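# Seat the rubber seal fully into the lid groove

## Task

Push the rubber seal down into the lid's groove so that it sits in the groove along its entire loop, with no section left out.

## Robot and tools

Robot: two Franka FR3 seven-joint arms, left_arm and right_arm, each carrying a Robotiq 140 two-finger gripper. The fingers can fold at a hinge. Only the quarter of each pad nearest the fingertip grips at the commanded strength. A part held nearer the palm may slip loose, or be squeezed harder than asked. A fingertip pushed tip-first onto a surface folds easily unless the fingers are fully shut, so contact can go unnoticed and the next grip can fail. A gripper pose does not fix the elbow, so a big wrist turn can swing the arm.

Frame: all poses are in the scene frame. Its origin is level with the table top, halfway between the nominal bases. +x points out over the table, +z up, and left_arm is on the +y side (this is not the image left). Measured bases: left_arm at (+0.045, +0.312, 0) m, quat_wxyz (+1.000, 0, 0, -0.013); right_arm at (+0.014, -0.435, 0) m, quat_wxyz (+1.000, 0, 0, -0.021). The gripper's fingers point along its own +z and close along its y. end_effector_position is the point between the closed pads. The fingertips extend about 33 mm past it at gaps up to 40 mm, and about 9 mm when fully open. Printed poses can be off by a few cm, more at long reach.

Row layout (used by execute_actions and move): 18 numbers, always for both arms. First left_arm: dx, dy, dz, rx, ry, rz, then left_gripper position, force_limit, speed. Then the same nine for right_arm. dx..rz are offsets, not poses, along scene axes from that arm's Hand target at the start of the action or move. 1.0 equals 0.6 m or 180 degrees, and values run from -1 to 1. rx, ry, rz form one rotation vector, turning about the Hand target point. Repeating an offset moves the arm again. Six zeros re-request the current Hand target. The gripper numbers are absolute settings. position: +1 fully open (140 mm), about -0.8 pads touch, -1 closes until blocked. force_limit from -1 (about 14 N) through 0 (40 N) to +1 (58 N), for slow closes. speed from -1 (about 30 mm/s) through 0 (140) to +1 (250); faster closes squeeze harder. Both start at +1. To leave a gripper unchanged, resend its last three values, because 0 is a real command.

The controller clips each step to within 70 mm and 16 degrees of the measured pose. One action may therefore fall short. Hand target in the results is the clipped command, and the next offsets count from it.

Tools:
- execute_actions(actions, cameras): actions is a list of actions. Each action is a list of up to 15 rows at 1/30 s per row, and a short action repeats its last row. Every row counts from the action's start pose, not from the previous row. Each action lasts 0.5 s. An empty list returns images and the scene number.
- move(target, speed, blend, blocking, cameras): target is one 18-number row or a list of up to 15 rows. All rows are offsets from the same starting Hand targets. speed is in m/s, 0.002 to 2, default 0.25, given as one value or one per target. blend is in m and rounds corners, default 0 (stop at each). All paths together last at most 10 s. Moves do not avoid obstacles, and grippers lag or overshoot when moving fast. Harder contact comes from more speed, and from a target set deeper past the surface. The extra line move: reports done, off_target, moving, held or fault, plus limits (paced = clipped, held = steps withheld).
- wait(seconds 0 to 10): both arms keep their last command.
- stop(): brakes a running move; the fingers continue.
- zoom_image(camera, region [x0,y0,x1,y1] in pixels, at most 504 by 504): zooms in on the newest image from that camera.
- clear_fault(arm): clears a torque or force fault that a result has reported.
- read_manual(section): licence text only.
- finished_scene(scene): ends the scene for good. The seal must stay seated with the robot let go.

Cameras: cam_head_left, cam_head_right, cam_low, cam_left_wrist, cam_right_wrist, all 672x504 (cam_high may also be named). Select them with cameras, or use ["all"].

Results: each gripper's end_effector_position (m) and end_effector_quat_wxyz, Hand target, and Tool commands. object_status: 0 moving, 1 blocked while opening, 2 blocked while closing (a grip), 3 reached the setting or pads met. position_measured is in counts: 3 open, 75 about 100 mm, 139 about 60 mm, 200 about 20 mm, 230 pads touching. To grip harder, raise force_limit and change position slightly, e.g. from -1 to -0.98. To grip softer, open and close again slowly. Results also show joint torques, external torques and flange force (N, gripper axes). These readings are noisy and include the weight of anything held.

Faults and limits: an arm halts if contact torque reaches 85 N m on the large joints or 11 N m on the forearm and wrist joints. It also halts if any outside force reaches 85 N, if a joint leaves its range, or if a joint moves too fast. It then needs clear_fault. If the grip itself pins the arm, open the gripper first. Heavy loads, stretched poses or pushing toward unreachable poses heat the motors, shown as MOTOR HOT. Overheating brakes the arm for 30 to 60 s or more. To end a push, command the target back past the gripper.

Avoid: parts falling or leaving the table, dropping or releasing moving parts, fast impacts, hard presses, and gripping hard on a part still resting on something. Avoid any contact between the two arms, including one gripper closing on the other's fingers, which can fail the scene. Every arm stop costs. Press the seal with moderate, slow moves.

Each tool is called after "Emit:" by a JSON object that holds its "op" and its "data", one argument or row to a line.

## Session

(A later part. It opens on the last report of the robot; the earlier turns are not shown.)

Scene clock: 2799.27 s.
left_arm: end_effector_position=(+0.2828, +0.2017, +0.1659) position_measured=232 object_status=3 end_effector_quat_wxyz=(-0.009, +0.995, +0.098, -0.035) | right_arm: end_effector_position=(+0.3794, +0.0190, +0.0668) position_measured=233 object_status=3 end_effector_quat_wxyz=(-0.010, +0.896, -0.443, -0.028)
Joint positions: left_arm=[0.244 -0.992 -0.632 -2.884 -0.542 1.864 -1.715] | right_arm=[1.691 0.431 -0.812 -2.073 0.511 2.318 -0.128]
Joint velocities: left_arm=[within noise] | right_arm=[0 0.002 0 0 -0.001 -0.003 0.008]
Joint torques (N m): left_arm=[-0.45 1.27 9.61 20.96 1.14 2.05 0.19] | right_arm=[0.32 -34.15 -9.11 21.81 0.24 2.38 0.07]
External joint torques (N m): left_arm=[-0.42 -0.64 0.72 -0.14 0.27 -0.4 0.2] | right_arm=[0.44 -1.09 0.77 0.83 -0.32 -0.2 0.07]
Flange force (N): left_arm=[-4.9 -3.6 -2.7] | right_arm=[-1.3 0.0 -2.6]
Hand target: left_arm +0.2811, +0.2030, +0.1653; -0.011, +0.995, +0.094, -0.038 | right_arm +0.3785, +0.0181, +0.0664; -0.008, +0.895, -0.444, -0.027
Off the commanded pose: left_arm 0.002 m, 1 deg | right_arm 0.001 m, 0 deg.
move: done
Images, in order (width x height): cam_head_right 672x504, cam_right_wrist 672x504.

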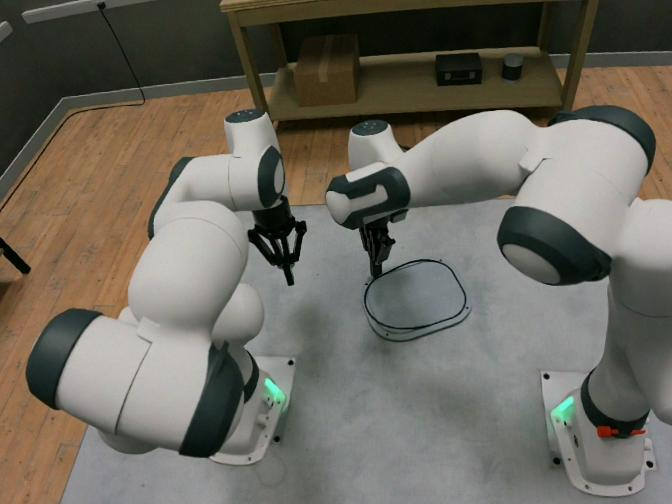

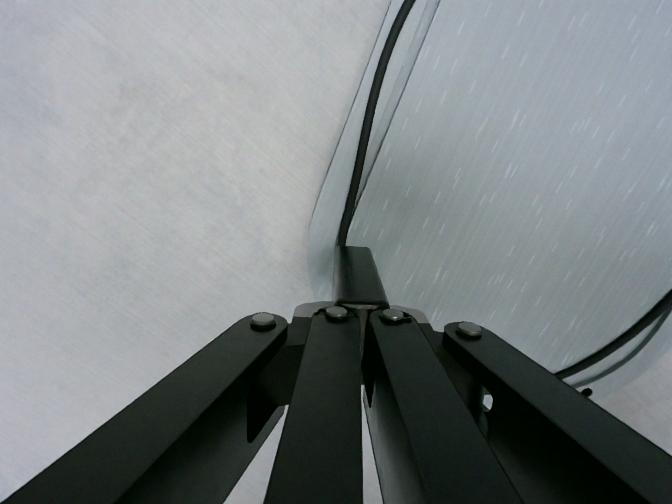

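Emit:
{"op": "move", "data": {
  "target": [
    [0,0,0,0,0,0,-1,0,0,-0.1,-0.02,0.06,0,0,0.25,-1,0,0],
    [0,0,0,0,0,0,-1,0,0,-0.24,-0.07,0,0,0,0.79,-1,0,0],
    [0,0,0,0,0,0,-1,0,0,-0.247,-0.075,-0.02,0,0,0.79,-1,0,0],
    [0,0,0,0,0,0,-1,0,0,-0.247,-0.075,-0.046,0,0,0.79,-1,0,0],
    [0,0,0,0,0,0,-1,0,0,-0.269,-0.075,-0.0507,0,0,0.79,-1,0,0],
    [0,0,0,0,0,0,-1,0,0,-0.269,-0.075,-0.02,0,0,0.79,-1,0,0],
    [0,0,0,0,0,0,-1,0,0,-0.244,-0.056,-0.02,0,0,0.67,-1,0,0],
    [0,0,0,0,0,0,-1,0,0,-0.244,-0.056,-0.046,0,0,0.67,-1,0,0],
    [0,0,0,0,0,0,-1,0,0,-0.265,-0.044,-0.0507,0,0,0.67,-1,0,0]
  ],
  "speed": [0.6,0.6,0.2,0.07,0.04,0.1,0.2,0.07,0.04],
  "cameras": ["cam_right_wrist"]
}}

Scene clock: 2824.00 s.
left_arm: end_effector_position=(+0.2828, +0.2017, +0.1659) position_measured=232 object_status=3 end_effector_quat_wxyz=(-0.009, +0.995, +0.098, -0.035) | right_arm: end_effector_position=(+0.2308, -0.0154, +0.0459) position_measured=233 object_status=3 end_effector_quat_wxyz=(+0.019, +0.830, +0.556, -0.023)
Joint positions: left_arm=[0.244 -0.992 -0.632 -2.884 -0.542 1.864 -1.715] | right_arm=[1.64 0.126 -0.494 -2.425 0.081 2.477 -1.71]
Joint torques (N m): left_arm=[-0.48 1.28 9.57 20.9 1.14 2.05 0.16] | right_arm=[2.54 -16.76 3.8 17.81 1.91 6.45 0.05]
External joint torques (N m): left_arm=[-0.45 -0.65 0.68 -0.19 0.27 -0.4 0.17] | right_arm=[2.69 11.97 5.6 -1.96 1.38 3.93 0.05]
Flange force (N): left_arm=[-5.2 -3.6 -2.6] | right_arm=[28.7 -5.4 44.4]
Hand target: left_arm +0.2811, +0.2030, +0.1653; -0.011, +0.995, +0.094, -0.038 | right_arm +0.2275, -0.0130, +0.0379; +0.020, +0.830, +0.558, -0.020 (not the last commanded pose)
Off the commanded pose: left_arm 0.002 m, 1 deg | right_arm 0.017 m, 0 deg.
move: off_target (right_arm; path cut at 10 s); path passed 8 of 9 targets; limits=paced
Images, in order (width x height): cam_right_wrist 672x504.

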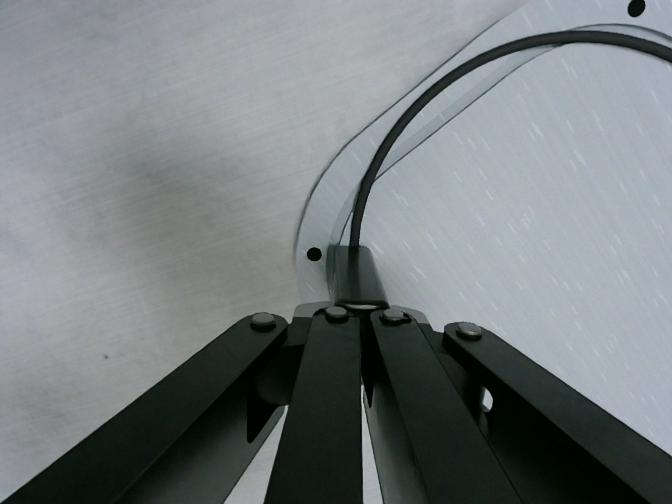

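Emit:
{"op": "move", "data": {
  "target": [
    [0,0,0,0,0,0,-1,0,0,-0.0133,0.0058,-0.0033,0,0,0,-1,0,0],
    [0.15,-0.24,-0.09,0,0,-0.2,-1,0,0,-0.0133,0.0058,-0.0033,0,0,0,-1,0,0]
  ],
  "speed": [0.03,0.3],
  "cameras": ["cam_right_wrist","cam_left_wrist"]
}}

Scene clock: 2831.53 s.
left_arm: end_effector_position=(+0.3695, +0.0591, +0.1112) position_measured=232 object_status=3 end_effector_quat_wxyz=(-0.022, +0.976, -0.213, -0.034) | right_arm: end_effector_position=(+0.2171, -0.0079, +0.0430) position_measured=233 object_status=3 end_effector_quat_wxyz=(+0.018, +0.828, +0.559, -0.022)
Joint positions: left_arm=[0.392 -0.338 -1.043 -2.549 -0.364 2.257 -1.531] | right_arm=[1.648 0.133 -0.469 -2.425 0.087 2.485 -1.69]
Joint torques (N m): left_arm=[-0.01 -7.34 7.44 21.07 0.96 2.44 0.19] | right_arm=[-0.62 -19.3 -0.63 17.74 0.77 5.46 -0.15]
External joint torques (N m): left_arm=[0.05 0.3 0.09 0.56 0.31 -0.01 0.2] | right_arm=[-0.71 9.93 0.93 -2.02 0.26 2.93 -0.15]
Flange force (N): left_arm=[3.3 -0.1 0.0] | right_arm=[19.5 1.9 33.4]
Hand target: left_arm +0.3711, +0.0590, +0.1113; -0.022, +0.975, -0.218, -0.032 | right_arm +0.2195, -0.0095, +0.0359; +0.020, +0.830, +0.558, -0.020
Off the commanded pose: left_arm 0.002 m, 1 deg | right_arm 0.008 m, 0 deg.
move: off_target (right_arm)
Images, in order (width x height): cam_left_wrist 672x504, cam_right_wrist 672x504.

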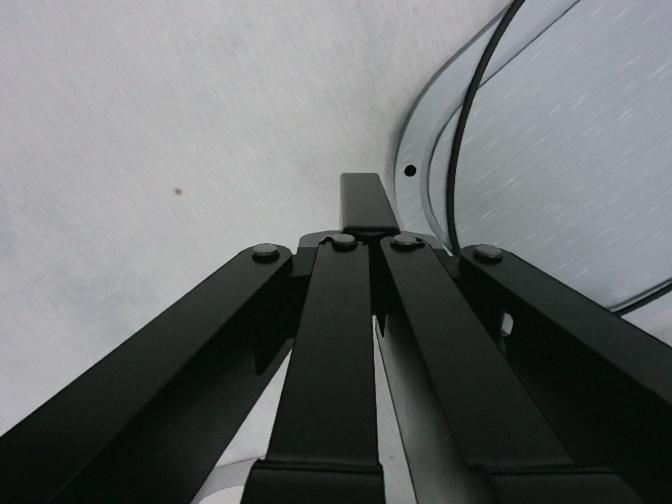

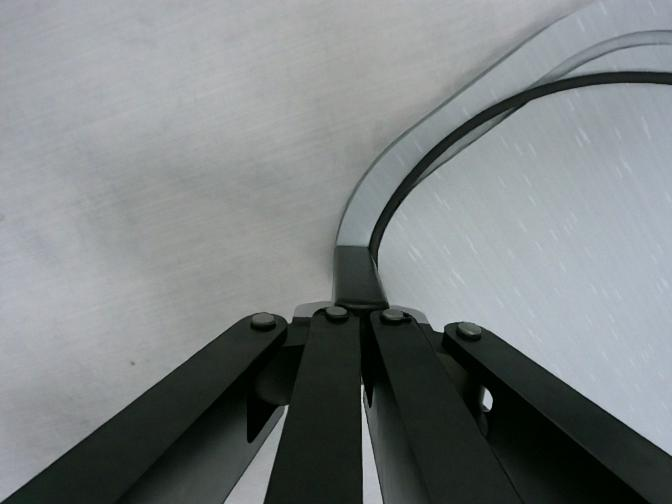

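Emit:
{"op": "move", "data": {
  "target": [
    [0.08,-0.1,-0.03,0,0,-0.15,-1,0,0,0,0,0,0,0,0,-1,0,0],
    [0.068,-0.198,-0.082,0,0,-0.28,-1,0,0,0,0,0,0,0,0,-1,0,0],
    [0.068,-0.198,-0.107,0,0,-0.28,-1,0,0,0,0,0,0,0,0,-1,0,0],
    [0.0415,-0.198,-0.111,0,0,-0.28,-1,0,0,0,0,0,0,0,0,-1,0,0],
    [0.0415,-0.198,-0.07,0,0,-0.28,-1,0,0,0,0,0,0,0,0,-1,0,0]
  ],
  "speed": [0.3,0.3,0.06,0.04,0.1],
  "cameras": ["cam_left_wrist","cam_head_right"]
}}

Emit:
{"op": "zoom_image", "data": {
  "camera": "cam_head_right",
  "region": [350, 240, 490, 360]
}}

Scene clock: 2850.27 s.
left_arm: end_effector_position=(+0.3974, -0.0612, +0.0699) position_measured=232 object_status=3 end_effector_quat_wxyz=(-0.035, +0.791, -0.611, -0.017) | right_arm: end_effector_position=(+0.2171, -0.0079, +0.0430) position_measured=233 object_status=3 end_effector_quat_wxyz=(+0.018, +0.828, +0.559, -0.022)
Joint positions: left_arm=[0.267 0.338 -1.093 -2.266 0.5 2.313 -1.453] | right_arm=[1.648 0.133 -0.469 -2.425 0.087 2.485 -1.69]
Joint velocities: left_arm=[0.001 -0.002 0 -0.001 0 -0.003 0.005] | right_arm=[within noise]
Joint torques (N m): left_arm=[0.07 -22.59 -9.71 20.13 0.48 2.13 0.18] | right_arm=[-0.66 -19.31 -0.77 17.75 0.78 5.42 -0.13]
External joint torques (N m): left_arm=[0.07 -0.4 -0.65 -0.24 -0.12 -0.36 0.19] | right_arm=[-0.62 9.85 0.91 -1.86 0.26 2.92 -0.13]
Flange force (N): left_arm=[-4.2 1.5 -4.1] | right_arm=[19.8 1.8 33.1]
Hand target: left_arm +0.3960, -0.0598, +0.0693; -0.034, +0.790, -0.612, -0.020 | right_arm +0.2195, -0.0095, +0.0359; +0.020, +0.830, +0.558, -0.020
Off the commanded pose: left_arm 0.002 m, 0 deg | right_arm 0.008 m, 0 deg.
move: off_target (right_arm)
Images, in order (width x height): cam_head_right 672x504, cam_left_wrist 672x504.

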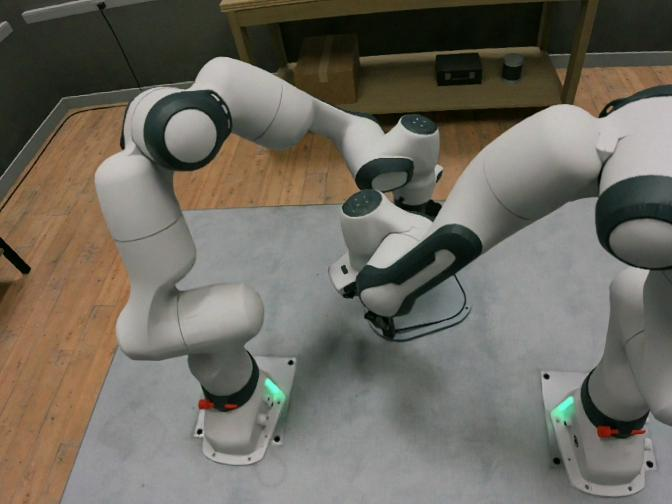

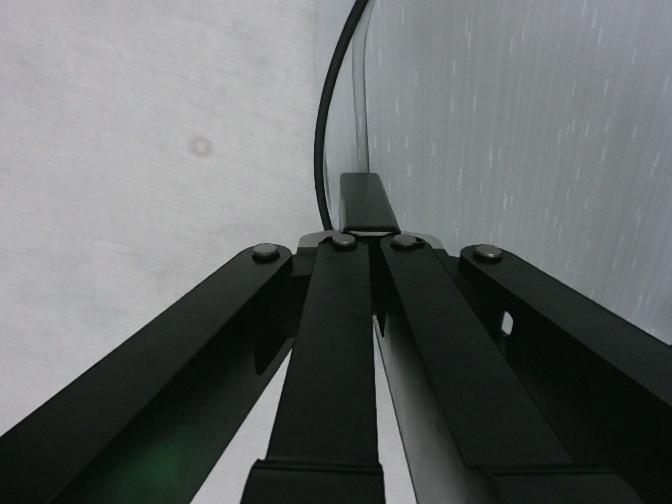

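Scaled by 3.600 from the camera's 672x504 image, which has a finer 960x720 frame.

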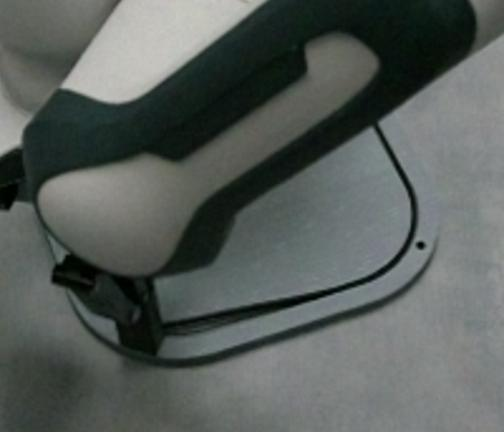

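Emit:
{"op": "move", "data": {
  "target": [
    [0.0367,0,-0.012,0,0,0,-1,0,0,0,0,0,0,0,0,-1,0,0],
    [0.0367,0,-0.038,0,0,0,-1,0,0,0,0,0,0,0,0,-1,0,0],
    [-0.003,0,-0.044,0,0,0,-1,0,0,0,0,0,0,0,0,-1,0,0],
    [-0.003,0,-0.012,0,0,0,-1,0,0,0,0,0,0,0,0,-1,0,0],
    [0.03,0.0213,-0.012,0,0,0,-1,0,0,0,0,0,0,0,0,-1,0,0],
    [0.03,0.0213,-0.038,0,0,0,-1,0,0,0,0,0,0,0,0,-1,0,0],
    [-0.01,0.0213,-0.044,0,0,0,-1,0,0,0,0,0,0,0,0,-1,0,0],
    [-0.01,0.0213,0,0,0,0,-1,0,0,0,0,0,0,0,0,-1,0,0]
  ],
  "speed": [0.2,0.07,0.04,0.1,0.2,0.07,0.04,0.1],
  "cameras": ["cam_left_wrist"]
}}

Scene clock: 2866.00 s.
left_arm: end_effector_position=(+0.3918, -0.0485, +0.0703) position_measured=232 object_status=3 end_effector_quat_wxyz=(-0.035, +0.791, -0.610, -0.016) | right_arm: end_effector_position=(+0.2171, -0.0079, +0.0430) position_measured=233 object_status=3 end_effector_quat_wxyz=(+0.018, +0.828, +0.559, -0.022)
Joint positions: left_arm=[0.326 0.291 -1.135 -2.316 0.462 2.34 -1.422] | right_arm=[1.648 0.133 -0.469 -2.425 0.087 2.485 -1.69]
Joint velocities: left_arm=[0 -0.001 0.001 0.001 0 0 0.005] | right_arm=[within noise]
Joint torques (N m): left_arm=[0.24 -20.2 -8.54 19.75 0.57 2.14 0.06] | right_arm=[-0.64 -19.42 -0.78 17.71 0.78 5.44 -0.12]
External joint torques (N m): left_arm=[0.23 -0.54 -0.67 -0.65 -0.01 -0.35 0.07] | right_arm=[-0.56 9.64 0.95 -1.85 0.26 2.94 -0.12]
Flange force (N): left_arm=[-6.8 2.7 -4.8] | right_arm=[19.2 1.6 32.6]
Hand target: left_arm +0.3900, -0.0470, +0.0693; -0.034, +0.790, -0.612, -0.020 | right_arm +0.2195, -0.0095, +0.0359; +0.020, +0.830, +0.558, -0.020
Off the commanded pose: left_arm 0.003 m, 0 deg | right_arm 0.008 m, 0 deg.
move: off_target (right_arm)
Images, in order (width x height): cam_left_wrist 672x504.

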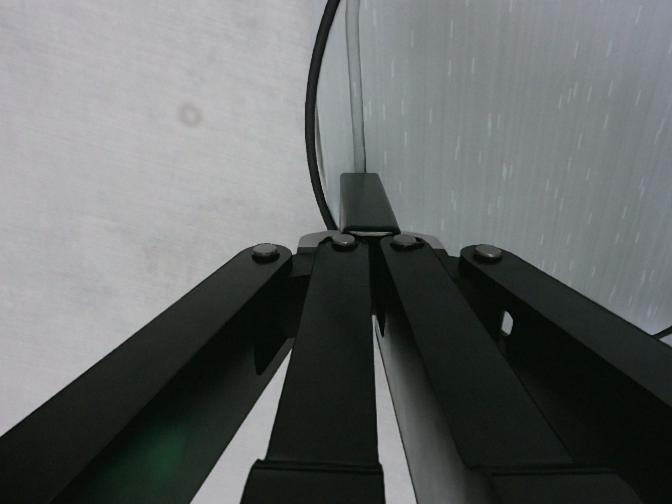

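Emit:
{"op": "move", "data": {
  "target": [
    [0.039,-0.0133,0.01,0,0,0,-0.45,0,0,0,0,0,0,0,0,-1,0,0],
    [0.039,-0.0133,-0.038,0,0,0,-1,-0.5,-0.7,0,0,0,0,0,0,-1,0,0],
    [0.005,0.0033,-0.038,0,0,0,-1,-0.5,-0.7,0,0,0,0,0,0,-1,0,0]
  ],
  "speed": [0.2,0.07,0.04],
  "cameras": ["cam_left_wrist","cam_right_wrist"]
}}

Scene clock: 2876.30 s.
left_arm: end_effector_position=(+0.4065, -0.0441, +0.0502) position_measured=231 object_status=3 end_effector_quat_wxyz=(-0.037, +0.791, -0.610, -0.010) | right_arm: end_effector_position=(+0.2171, -0.0079, +0.0430) position_measured=233 object_status=3 end_effector_quat_wxyz=(+0.018, +0.828, +0.559, -0.022)
Joint positions: left_arm=[0.258 0.342 -1.035 -2.308 0.542 2.381 -1.454] | right_arm=[1.648 0.133 -0.469 -2.425 0.087 2.485 -1.69]
Joint torques (N m): left_arm=[-3.81 -21.51 -13.8 13.38 -1.67 0.84 -0.06] | right_arm=[-0.71 -19.25 -0.78 17.71 0.78 5.44 -0.11]
External joint torques (N m): left_arm=[-3.85 1.64 -5.06 -6.32 -2.21 -1.67 -0.05] | right_arm=[-0.66 9.93 0.92 -1.95 0.27 2.93 -0.11]
Flange force (N): left_arm=[-14.6 16.5 -11.1] | right_arm=[19.7 1.8 33.3]
Hand target: left_arm +0.3930, -0.0451, +0.0465; -0.034, +0.790, -0.612, -0.020 | right_arm +0.2195, -0.0095, +0.0359; +0.020, +0.830, +0.558, -0.020
Off the commanded pose: left_arm 0.014 m, 1 deg | right_arm 0.008 m, 0 deg.
move: off_target (left_arm, right_arm)
Images, in order (width x height): cam_left_wrist 672x504, cam_right_wrist 672x504.

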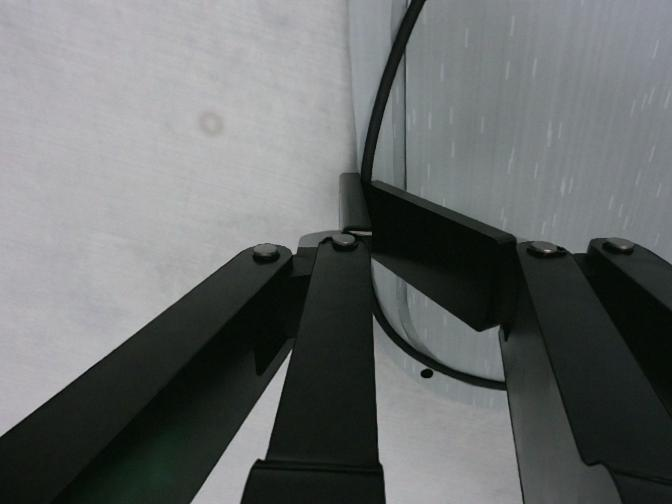

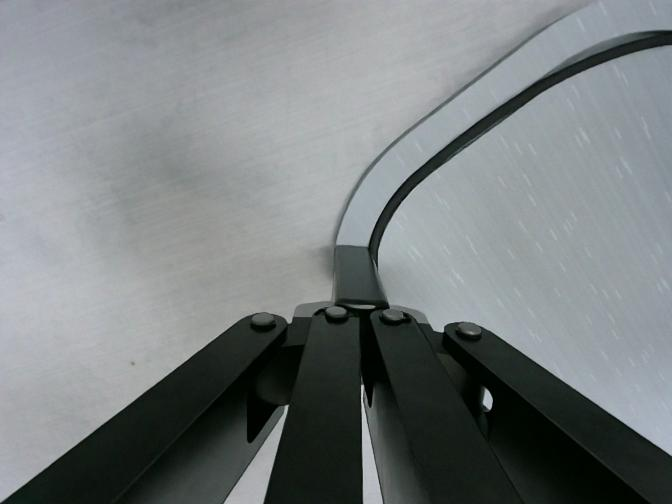

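Emit:
{"op": "move", "data": {
  "target": [
    [0.03,0.0,0,0,0,0,-1,-0.5,-0.7,0,0,0,0,0,0,-1,0,0],
    [0.03,0.0,0.008,0,0,0,-1,-0.5,-0.7,0,0,0,0,0,0,-1,0,0],
    [0.005,0.0033,0.008,0,0,0,-1,-0.5,-0.7,0,0,0,0,0,0,-1,0,0]
  ],
  "speed": [0.05,0.05,0.04],
  "cameras": ["cam_left_wrist","cam_right_wrist"]
}}

Scene clock: 2883.30 s.
left_arm: end_effector_position=(+0.4056, -0.0415, +0.0536) position_measured=231 object_status=3 end_effector_quat_wxyz=(-0.037, +0.791, -0.611, -0.014) | right_arm: end_effector_position=(+0.2177, -0.0065, +0.0430) position_measured=233 object_status=3 end_effector_quat_wxyz=(+0.017, +0.829, +0.559, -0.020)
Joint positions: left_arm=[0.285 0.34 -1.062 -2.308 0.535 2.366 -1.445] | right_arm=[1.648 0.134 -0.469 -2.425 0.088 2.491 -1.69]
Joint velocities: left_arm=[0.004 0 -0.003 -0.001 -0.001 0 0] | right_arm=[within noise]
Joint torques (N m): left_arm=[-2.85 -21.58 -13.15 14.9 -1.22 1.38 -0.01] | right_arm=[-1 -20.85 -1.13 17.71 0.64 4.58 -0.11]
External joint torques (N m): left_arm=[-2.65 0.85 -4.13 -4.78 -1.76 -1.11 -0.01] | right_arm=[-1.03 8.3 0.5 -1.95 0.13 2.06 -0.11]
Flange force (N): left_arm=[-14.7 13.8 -10.8] | right_arm=[15.5 2.3 26.9]
Hand target: left_arm +0.3960, -0.0431, +0.0513; -0.034, +0.790, -0.612, -0.020 | right_arm +0.2195, -0.0095, +0.0359; +0.020, +0.830, +0.558, -0.020
Off the commanded pose: left_arm 0.010 m, 1 deg | right_arm 0.008 m, 0 deg.
move: off_target (left_arm, right_arm)
Images, in order (width x height): cam_left_wrist 672x504, cam_right_wrist 672x504.

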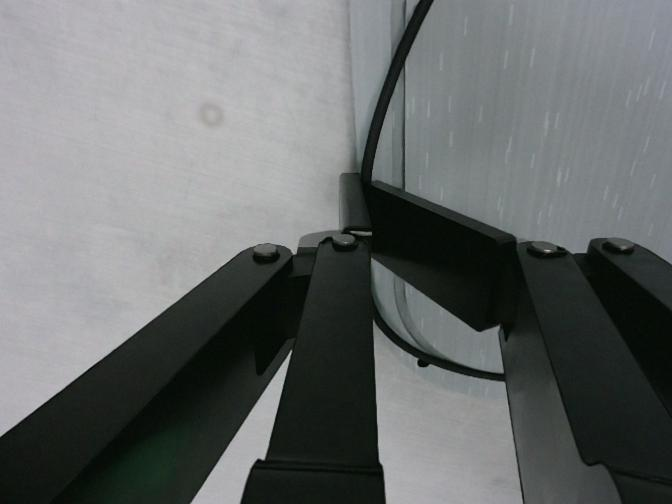

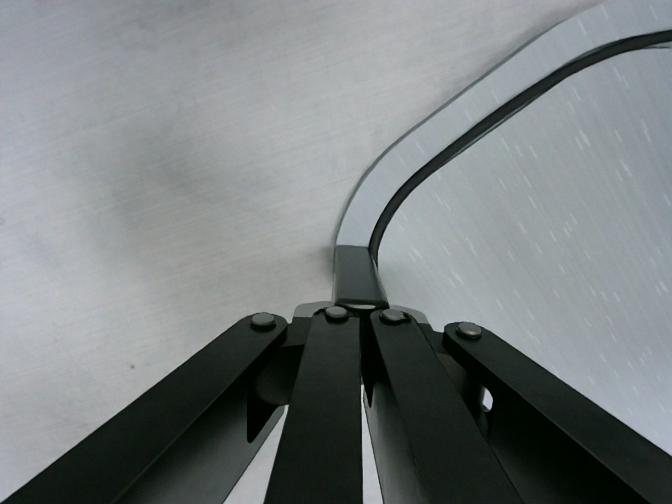

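Emit:
{"op": "move", "data": {
  "target": [
    [0.018,0,0.0,0,0,0,-1,-0.5,-0.7,0,0,0,0,0,0,-1,0,0],
    [0.018,0,0.012,0,0,0,-1,-0.5,-0.7,0,0,0,0,0,0,-1,0,0],
    [-0.003,0.003,0.012,0,0,0,-1,-0.5,-0.7,0,0,0,0,0,0,-1,0,0],
    [-0.003,0.003,-0.006,0,0,0,-1,-0.5,-0.7,0,0,0,0,0,0,-1,0,0]
  ],
  "speed": [0.05,0.05,0.04,0.04],
  "cameras": ["cam_left_wrist","cam_right_wrist"]
}}

Scene clock: 2893.70 s.
left_arm: end_effector_position=(+0.3945, -0.0411, +0.0547) position_measured=231 object_status=3 end_effector_quat_wxyz=(-0.041, +0.787, -0.615, -0.021) | right_arm: end_effector_position=(+0.2179, -0.0061, +0.0430) position_measured=233 object_status=3 end_effector_quat_wxyz=(+0.016, +0.829, +0.559, -0.020)
Joint positions: left_arm=[0.294 0.333 -1.089 -2.318 0.529 2.347 -1.449] | right_arm=[1.648 0.134 -0.469 -2.425 0.088 2.492 -1.69]
Joint velocities: left_arm=[0 0 0.001 0.001 0 0 -0.006] | right_arm=[within noise]
Joint torques (N m): left_arm=[-0.38 -12.97 -1.95 14 2.16 5.33 -0.29] | right_arm=[-1.12 -21.14 -1.19 17.67 0.59 4.36 -0.09]
External joint torques (N m): left_arm=[-0.33 8.58 6.85 -5.72 1.61 2.89 -0.28] | right_arm=[-1.08 8.11 0.51 -2.02 0.08 1.82 -0.09]
Flange force (N): left_arm=[27.2 -10.3 54.6] | right_arm=[14.8 2.2 25.8]
Hand target: left_arm +0.3942, -0.0413, +0.0477; -0.034, +0.790, -0.612, -0.020 | right_arm +0.2195, -0.0095, +0.0359; +0.020, +0.830, +0.558, -0.020
Off the commanded pose: left_arm 0.007 m, 1 deg | right_arm 0.008 m, 0 deg.
move: off_target (left_arm, right_arm)
Images, in order (width x height): cam_left_wrist 672x504, cam_right_wrist 672x504.

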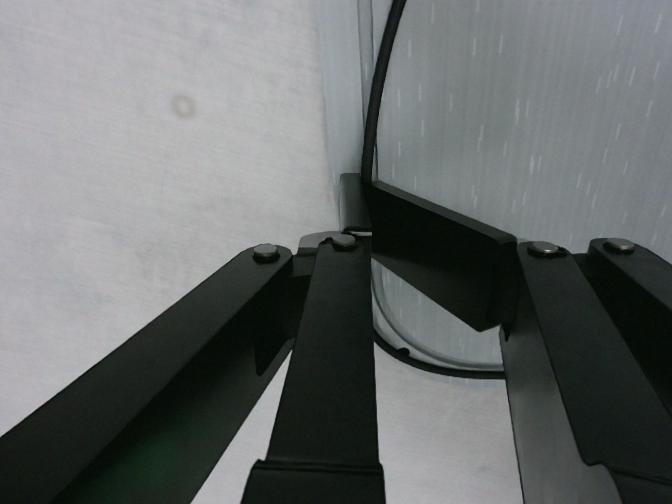

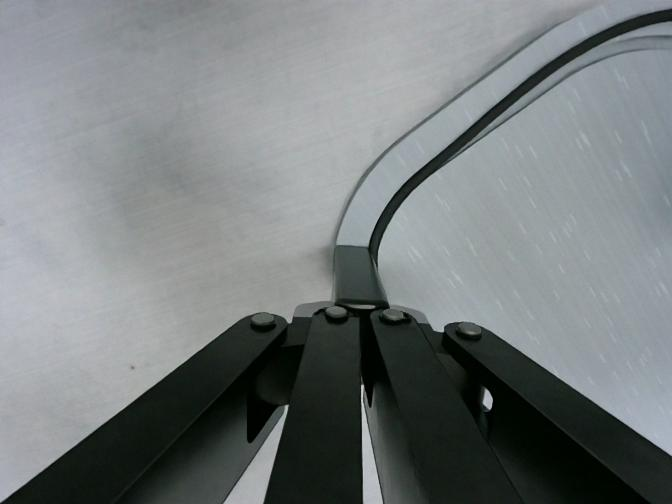

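Emit:
{"op": "move", "data": {
  "target": [
    [0.002,0,0.006,0,0,0,-0.5,-0.5,-0.7,0,0,0,0,0,0,-1,0,0],
    [0.002,0,0.05,0,0,0,-1,0,0,0,0,0,0,0,0,-1,0,0],
    [0.004,0,0.02,0,0,0,-1,0,0,0,0,0,0,0,0,-1,0,0],
    [0.004,0,-0.007,0,0,0,-1,0,0,0,0,0,0,0,0,-1,0,0],
    [0.004,0,0.04,0,0,0,-1,0,0,0,0,0,0,0,0,-1,0,0]
  ],
  "speed": [0.05,0.1,0.1,0.06,0.1],
  "cameras": ["cam_left_wrist","cam_right_wrist"]
}}

Scene clock: 2904.70 s.
left_arm: end_effector_position=(+0.3979, -0.0424, +0.0722) position_measured=233 object_status=3 end_effector_quat_wxyz=(-0.035, +0.791, -0.611, -0.017) | right_arm: end_effector_position=(+0.2179, -0.0061, +0.0430) position_measured=233 object_status=3 end_effector_quat_wxyz=(+0.016, +0.829, +0.559, -0.020)
Joint positions: left_arm=[0.365 0.296 -1.159 -2.315 0.471 2.333 -1.41] | right_arm=[1.648 0.134 -0.469 -2.425 0.088 2.492 -1.69]
Joint velocities: left_arm=[0.001 0.001 0 0 -0.001 -0.001 0.007] | right_arm=[within noise]
Joint torques (N m): left_arm=[0.08 -19.62 -8.74 20.27 0.42 2.09 0.24] | right_arm=[-1.16 -21.08 -1.2 17.75 0.59 4.36 -0.1]
External joint torques (N m): left_arm=[0.19 -0.54 -0.55 -0.1 -0.17 -0.4 0.24] | right_arm=[-1.08 8.03 0.54 -1.83 0.08 1.84 -0.1]
Flange force (N): left_arm=[-5.4 1.7 -5.6] | right_arm=[15.3 2.2 25.6]
Hand target: left_arm +0.3966, -0.0413, +0.0717; -0.034, +0.790, -0.612, -0.020 | right_arm +0.2195, -0.0095, +0.0359; +0.020, +0.830, +0.558, -0.020
Off the commanded pose: left_arm 0.002 m, 0 deg | right_arm 0.008 m, 0 deg.
move: off_target (right_arm)
Images, in order (width x height): cam_left_wrist 672x504, cam_right_wrist 672x504.

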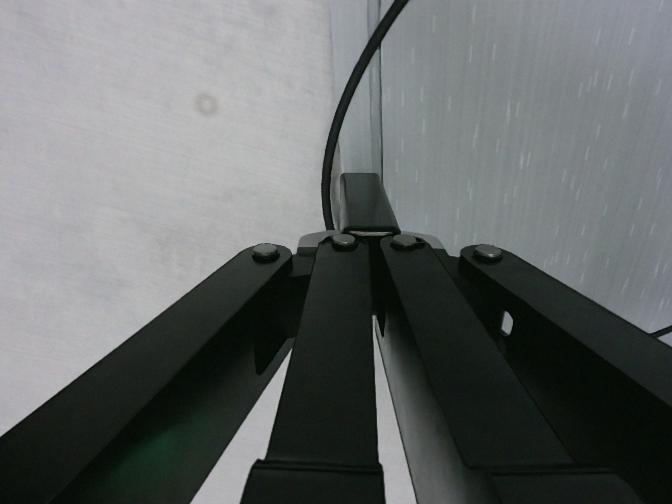

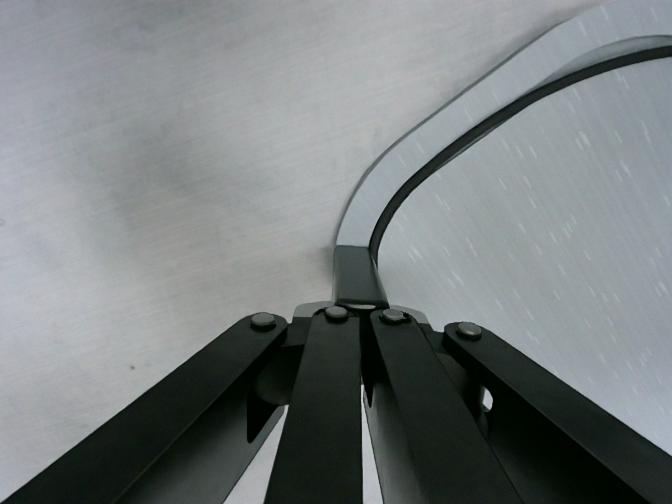

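Emit:
{"op": "move", "data": {
  "target": [
    [0.05,0.05,0.06,0,0,0.2,-1,0,0,0,0,0,0,0,0,-1,0,0],
    [-0.13,0.16,0.03,0,0,0.46,-1,0,0,0,0,0,0,0,0,-1,0,0]
  ],
  "speed": 0.4,
  "cameras": ["cam_left_wrist"]
}}

Scene clock: 2912.50 s.
left_arm: end_effector_position=(+0.3467, +0.0434, +0.0932) position_measured=233 object_status=3 end_effector_quat_wxyz=(-0.032, +0.996, -0.070, -0.045) | right_arm: end_effector_position=(+0.2179, -0.0061, +0.0430) position_measured=233 object_status=3 end_effector_quat_wxyz=(+0.016, +0.829, +0.559, -0.020)
Joint positions: left_arm=[0.346 -0.268 -1.062 -2.558 -0.315 2.287 -1.918] | right_arm=[1.648 0.134 -0.469 -2.425 0.088 2.492 -1.69]
Joint velocities: left_arm=[0 0.001 -0.002 0.001 0.004 0 0] | right_arm=[within noise]
Joint torques (N m): left_arm=[-0.03 -8.9 6.12 20.93 1.02 2.1 0.17] | right_arm=[-1.2 -21.12 -1.15 17.75 0.57 4.35 -0.11]
External joint torques (N m): left_arm=[0.02 -0.17 0.22 0.78 0.4 -0.24 0.18] | right_arm=[-1.27 8.12 0.45 -1.88 0.06 1.83 -0.11]
Flange force (N): left_arm=[1.9 0.3 -2.3] | right_arm=[15.4 2.6 25.8]
Hand target: left_arm +0.3475, +0.0435, +0.0932; -0.033, +0.996, -0.074, -0.044 (not the last commanded pose) | right_arm +0.2195, -0.0095, +0.0359; +0.020, +0.830, +0.558, -0.020
Off the commanded pose: left_arm 0.030 m, 15 deg | right_arm 0.008 m, 0 deg.
move: held (left_arm; a check stopped the path), off_target (right_arm); path passed 1 of 2 targets; limits=held
pose unreachable (left arm): on one or more control steps of this call, first in action 0 (counted from 0), this arm could not follow its commanded pose, so it was not sent that pose on those steps. It may still have moved: this result reports where it is.
cause: moving toward the commanded pose would bring a part of the arm too close to another arm (a part of this arm just beyond joint 6 (wrist pitch) and a part of the right arm just beyond its joint 6 (wrist pitch), under 1 mm apart when this arm was first held).
Images, in order (width x height): cam_left_wrist 672x504.

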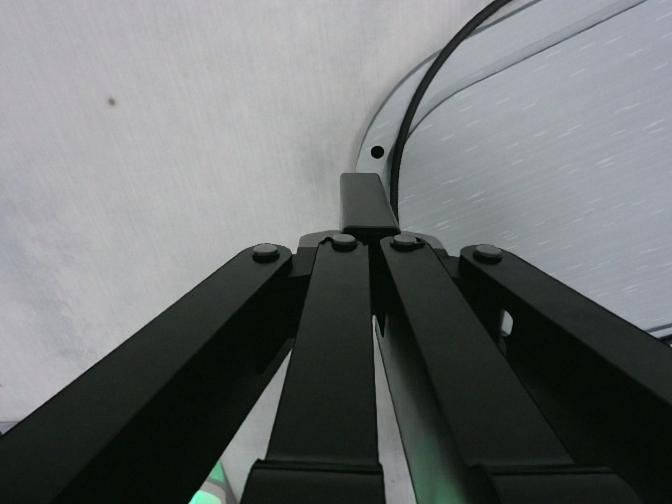

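Emit:
{"op": "move", "data": {
  "target": [
    [-0.015,-0.036,-0.0587,0,0,-0.02,-1,0,0,0,0,0,0,0,0,-1,0,0],
    [-0.015,-0.036,-0.077,0,0,-0.02,-1,0,0,0,0,0,0,0,0,-1,0,0],
    [-0.0125,-0.0275,-0.083,0,0,-0.02,-1,0,0,0,0,0,0,0,0,-1,0,0],
    [-0.0125,-0.0275,-0.0587,0,0,-0.02,-1,0,0,0,0,0,0,0,0,-1,0,0],
    [0.006,-0.0418,-0.0587,0,0,-0.1,-1,0,0,0,0,0,0,0,0,-1,0,0],
    [0.006,-0.0418,-0.077,0,0,-0.1,-1,0,0,0,0,0,0,0,0,-1,0,0],
    [0.009,-0.034,-0.083,0,0,-0.1,-1,0,0,0,0,0,0,0,0,-1,0,0],
    [0.009,-0.034,-0.0587,0,0,-0.1,-1,0,0,0,0,0,0,0,0,-1,0,0],
    [0.0225,-0.0492,-0.0587,0,0,-0.15,-1,0,0,0,0,0,0,0,0,-1,0,0],
    [0.0225,-0.0492,-0.077,0,0,-0.15,-1,0,0,0,0,0,0,0,0,-1,0,0],
    [0.0265,-0.0425,-0.083,0,0,-0.15,-1,0,0,0,0,0,0,0,0,-1,0,0],
    [0.0265,-0.0425,-0.04,0,0,-0.15,-1,0,0,0,0,0,0,0,0,-1,0,0]
  ],
  "speed": [0.2,0.06,0.04,0.12,0.2,0.06,0.04,0.12,0.2,0.06,0.04,0.12],
  "cameras": ["cam_left_wrist","cam_right_wrist"]
}}

Scene clock: 2927.90 s.
left_arm: end_effector_position=(+0.3423, +0.0391, +0.0852) position_measured=233 object_status=3 end_effector_quat_wxyz=(-0.032, +0.995, -0.083, -0.048) | right_arm: end_effector_position=(+0.2179, -0.0061, +0.0430) position_measured=233 object_status=3 end_effector_quat_wxyz=(+0.016, +0.829, +0.559, -0.020)
Joint positions: left_arm=[0.358 -0.237 -1.088 -2.56 -0.295 2.309 -1.921] | right_arm=[1.648 0.134 -0.469 -2.425 0.088 2.492 -1.69]
Joint torques (N m): left_arm=[-0.34 -10.3 6.28 20.37 0.62 2.05 -0.02] | right_arm=[-1.23 -21.07 -1.15 17.69 0.59 4.37 -0.09]
External joint torques (N m): left_arm=[-0.36 -1.5 0.9 0.4 0.02 -0.27 -0.01] | right_arm=[-1.39 8.26 0.37 -2.05 0.08 1.83 -0.09]
Flange force (N): left_arm=[-8.8 -5.3 -8.5] | right_arm=[15.2 2.7 26.2]
Hand target: left_arm +0.3425, +0.0387, +0.0862; -0.032, +0.995, -0.082, -0.048 (not the last commanded pose) | right_arm +0.2195, -0.0095, +0.0359; +0.020, +0.830, +0.558, -0.020
Off the commanded pose: left_arm 0.034 m, 26 deg | right_arm 0.008 m, 0 deg.
move: held (left_arm; a check stopped the path), off_target (right_arm); path passed 0 of 12 targets; limits=held
pose unreachable (left arm): on one or more control steps of this call, first in action 0 (counted from 0), this arm could not follow its commanded pose, so it was not sent that pose on those steps. It may still have moved: this result reports where it is.
cause: moving toward the commanded pose would bring a part of the arm too close to another arm (a part of this arm just beyond joint 6 (wrist pitch) and a part of the right arm just beyond its joint 6 (wrist pitch), under 1 mm apart when this arm was first held).
Images, in order (width x height): cam_left_wrist 672x504, cam_right_wrist 672x504.

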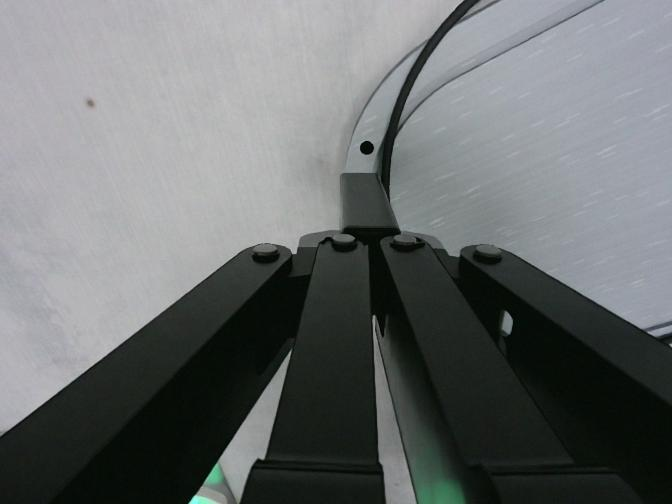

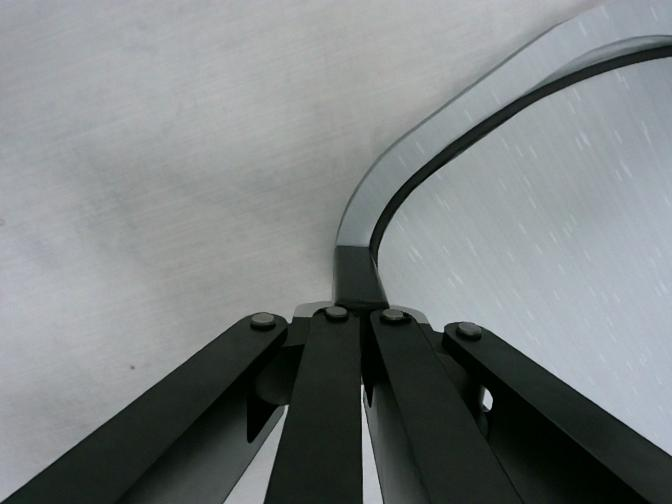

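Emit:
{"op": "move", "data": {
  "target": [
    [0.07,-0.04,0.0,0,0,-0.2,-1,0,0,0,0,0,0,0,0,-1,0,0],
    [0.117,-0.145,-0.03,0,0,-0.38,-0.45,0,0,0,0,0,0,0,0,-1,0,0],
    [0.117,-0.145,-0.061,0,0,-0.38,-1,-0.5,-0.7,0,0,0,0,0,0,-1,0,0],
    [0.11,-0.145,-0.057,0,0,-0.38,-1,-0.5,-0.7,0,0,0,0,0,0,-1,0,0]
  ],
  "speed": [0.4,0.4,0.08,0.04],
  "cameras": ["cam_left_wrist"]
}}

Scene clock: 2943.70 s.
left_arm: end_effector_position=(+0.4101, -0.0474, +0.0520) position_measured=229 object_status=2 end_effector_quat_wxyz=(-0.055, +0.774, -0.630, -0.022) | right_arm: end_effector_position=(+0.2179, -0.0061, +0.0430) position_measured=233 object_status=3 end_effector_quat_wxyz=(+0.016, +0.829, +0.559, -0.020)
Joint positions: left_arm=[0.193 0.368 -0.998 -2.256 0.573 2.313 -1.436] | right_arm=[1.648 0.134 -0.469 -2.425 0.088 2.492 -1.69]
Joint velocities: left_arm=[0.002 0 -0.004 -0.001 -0.001 0.001 -0.003] | right_arm=[within noise]
Joint torques (N m): left_arm=[-0.1 -25.73 -9.84 18.57 0.11 2.23 -0.18] | right_arm=[-1.15 -21.06 -1.18 17.76 0.58 4.34 -0.16]
External joint torques (N m): left_arm=[-0.23 -0.57 -0.65 -1.35 -0.46 -0.16 -0.17] | right_arm=[-1.12 8.18 0.51 -1.93 0.07 1.8 -0.16]
Flange force (N): left_arm=[-6.7 4.5 -3.3] | right_arm=[15.4 2.4 26.0]
Hand target: left_arm +0.4085, -0.0483, +0.0520; -0.053, +0.777, -0.627, -0.022 | right_arm +0.2195, -0.0095, +0.0359; +0.020, +0.830, +0.558, -0.020
Off the commanded pose: left_arm 0.002 m, 0 deg | right_arm 0.008 m, 0 deg.
move: off_target (right_arm)
Images, in order (width x height): cam_left_wrist 672x504.

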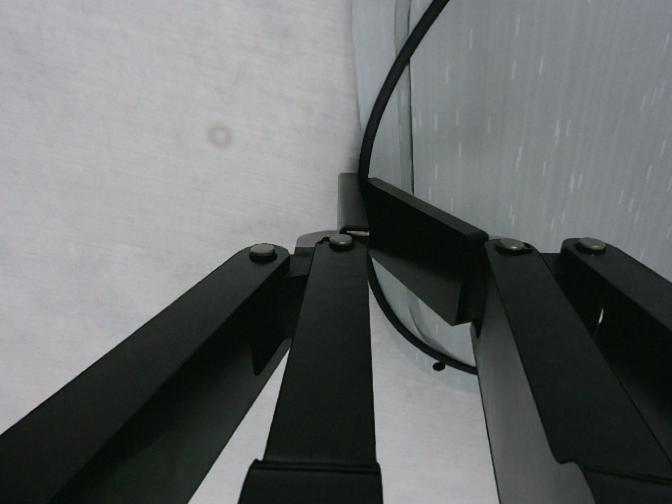

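Emit:
{"op": "move", "data": {
  "target": [
    [0,0,0.012,0,0,0,-1,-0.5,-0.7,0,0,0,0,0,0,-1,0,0],
    [-0.022,0.006,0.012,0,0,0,-1,-0.5,-0.7,0,0,0,0,0,0,-1,0,0],
    [-0.022,0.006,-0.008,0,0,0,-1,-0.5,-0.7,0,0,0,0,0,0,-1,0,0]
  ],
  "speed": [0.05,0.04,0.04],
  "cameras": ["cam_left_wrist","cam_right_wrist"]
}}

Emit:
{"op": "zoom_image", "data": {
  "camera": "cam_left_wrist",
  "region": [300, 0, 504, 204]
}}

Scene clock: 2950.47 s.
left_arm: end_effector_position=(+0.3955, -0.0446, +0.0549) position_measured=229 object_status=2 end_effector_quat_wxyz=(-0.061, +0.774, -0.630, -0.023) | right_arm: end_effector_position=(+0.2179, -0.0061, +0.0430) position_measured=233 object_status=3 end_effector_quat_wxyz=(+0.016, +0.829, +0.559, -0.020)
Joint positions: left_arm=[0.217 0.332 -1.039 -2.294 0.556 2.318 -1.45] | right_arm=[1.648 0.134 -0.469 -2.425 0.088 2.492 -1.69]
Joint velocities: left_arm=[-0.001 0 0 -0.001 0.001 -0.001 -0.007] | right_arm=[within noise]
Joint torques (N m): left_arm=[0.02 -13.76 -1.77 14.51 2.17 5.32 -0.3] | right_arm=[-1.16 -21.06 -1.22 17.77 0.59 4.36 -0.14]
External joint torques (N m): left_arm=[-0.14 9.3 6.64 -5.44 1.61 2.96 -0.3] | right_arm=[-1.22 8.17 0.39 -1.91 0.08 1.82 -0.14]
Flange force (N): left_arm=[26.5 -9.4 51.5] | right_arm=[15.4 2.6 26.0]
Hand target: left_arm +0.3953, -0.0447, +0.0472; -0.053, +0.777, -0.627, -0.022 | right_arm +0.2195, -0.0095, +0.0359; +0.020, +0.830, +0.558, -0.020
Off the commanded pose: left_arm 0.008 m, 1 deg | right_arm 0.008 m, 0 deg.
move: off_target (left_arm, right_arm)
Images, in order (width x height): cam_left_wrist 672x504, cam_right_wrist 672x504.

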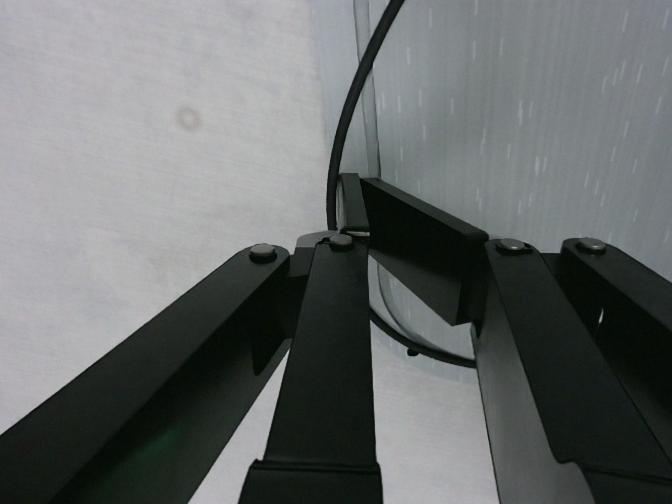

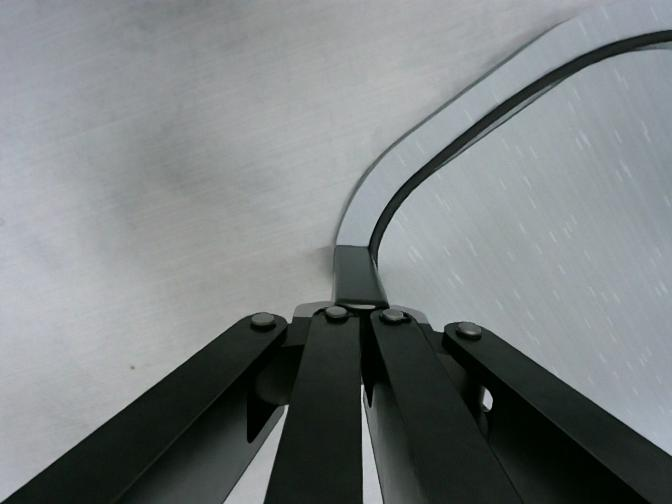

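Scaled by 2.471 from the camera's 672x504 image, which has a finer 960x720 frame.

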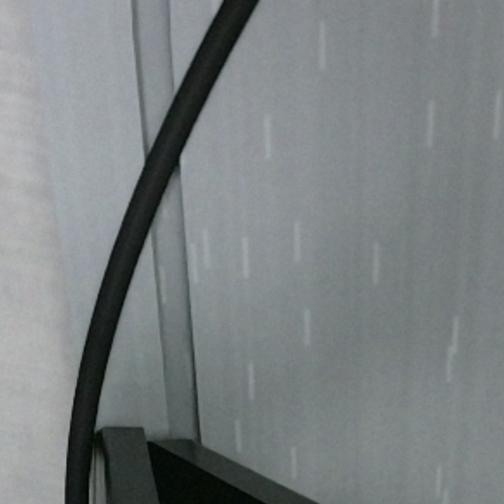

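Emit:
{"op": "move", "data": {
  "target": [
    [0,0,0.03,0,0,0,-0.5,-0.5,-0.7,0,0,0,0,0,0,-1,0,0],
    [0.018,0,0.03,0,0,0,-1,0,0,0,0,0,0,0,0,-1,0,0],
    [0.018,0,-0.001,0,0,0,-1,0,0,0,0,0,0,0,0,-1,0,0],
    [-0.001,0,-0.007,0,0,0,-1,0,0,0,0,0,0,0,0,-1,0,0],
    [-0.001,0,0.04,0,0,0,-1,0,0,0,0,0,0,0,0,-1,0,0]
  ],
  "speed": [0.1,0.1,0.06,0.04,0.1],
  "cameras": ["cam_left_wrist","cam_right_wrist"]
}}

Scene clock: 2961.50 s.
left_arm: end_effector_position=(+0.3962, -0.0460, +0.0717) position_measured=233 object_status=3 end_effector_quat_wxyz=(-0.054, +0.778, -0.626, -0.019) | right_arm: end_effector_position=(+0.2179, -0.0061, +0.0430) position_measured=233 object_status=3 end_effector_quat_wxyz=(+0.016, +0.829, +0.559, -0.020)
Joint positions: left_arm=[0.289 0.294 -1.112 -2.297 0.501 2.308 -1.416] | right_arm=[1.648 0.134 -0.469 -2.425 0.088 2.492 -1.69]
Joint velocities: left_arm=[-0.001 0 0 -0.001 -0.001 -0.001 0.005] | right_arm=[within noise]
Joint torques (N m): left_arm=[0.11 -21.05 -8.49 20.18 0.34 2.08 0.06] | right_arm=[-1.2 -21.1 -1.17 17.74 0.57 4.35 -0.15]
External joint torques (N m): left_arm=[0.25 -0.48 -0.46 -0.3 -0.26 -0.34 0.07] | right_arm=[-1.31 8.18 0.39 -1.97 0.06 1.81 -0.15]
Flange force (N): left_arm=[-5.4 2.0 -4.6] | right_arm=[15.2 2.7 26.0]
Hand target: left_arm +0.3947, -0.0447, +0.0712; -0.053, +0.777, -0.627, -0.022 | right_arm +0.2195, -0.0095, +0.0359; +0.020, +0.830, +0.558, -0.020
Off the commanded pose: left_arm 0.002 m, 0 deg | right_arm 0.008 m, 0 deg.
move: off_target (right_arm)
Images, in order (width x height): cam_left_wrist 672x504, cam_right_wrist 672x504.

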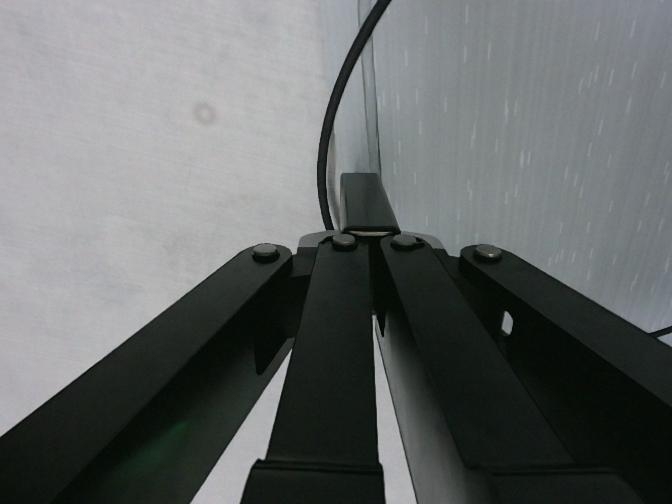

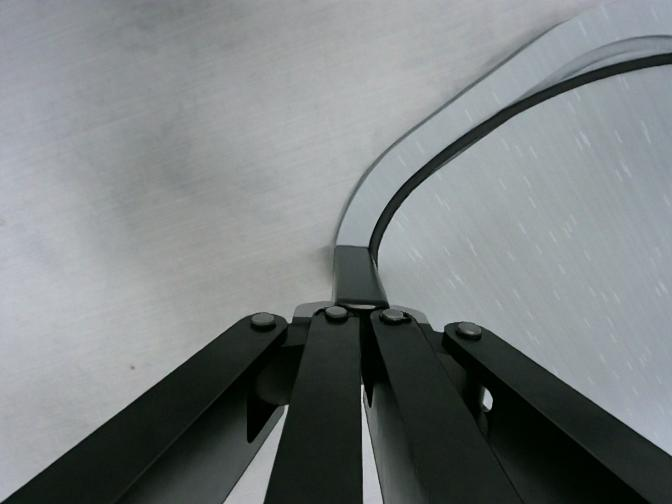

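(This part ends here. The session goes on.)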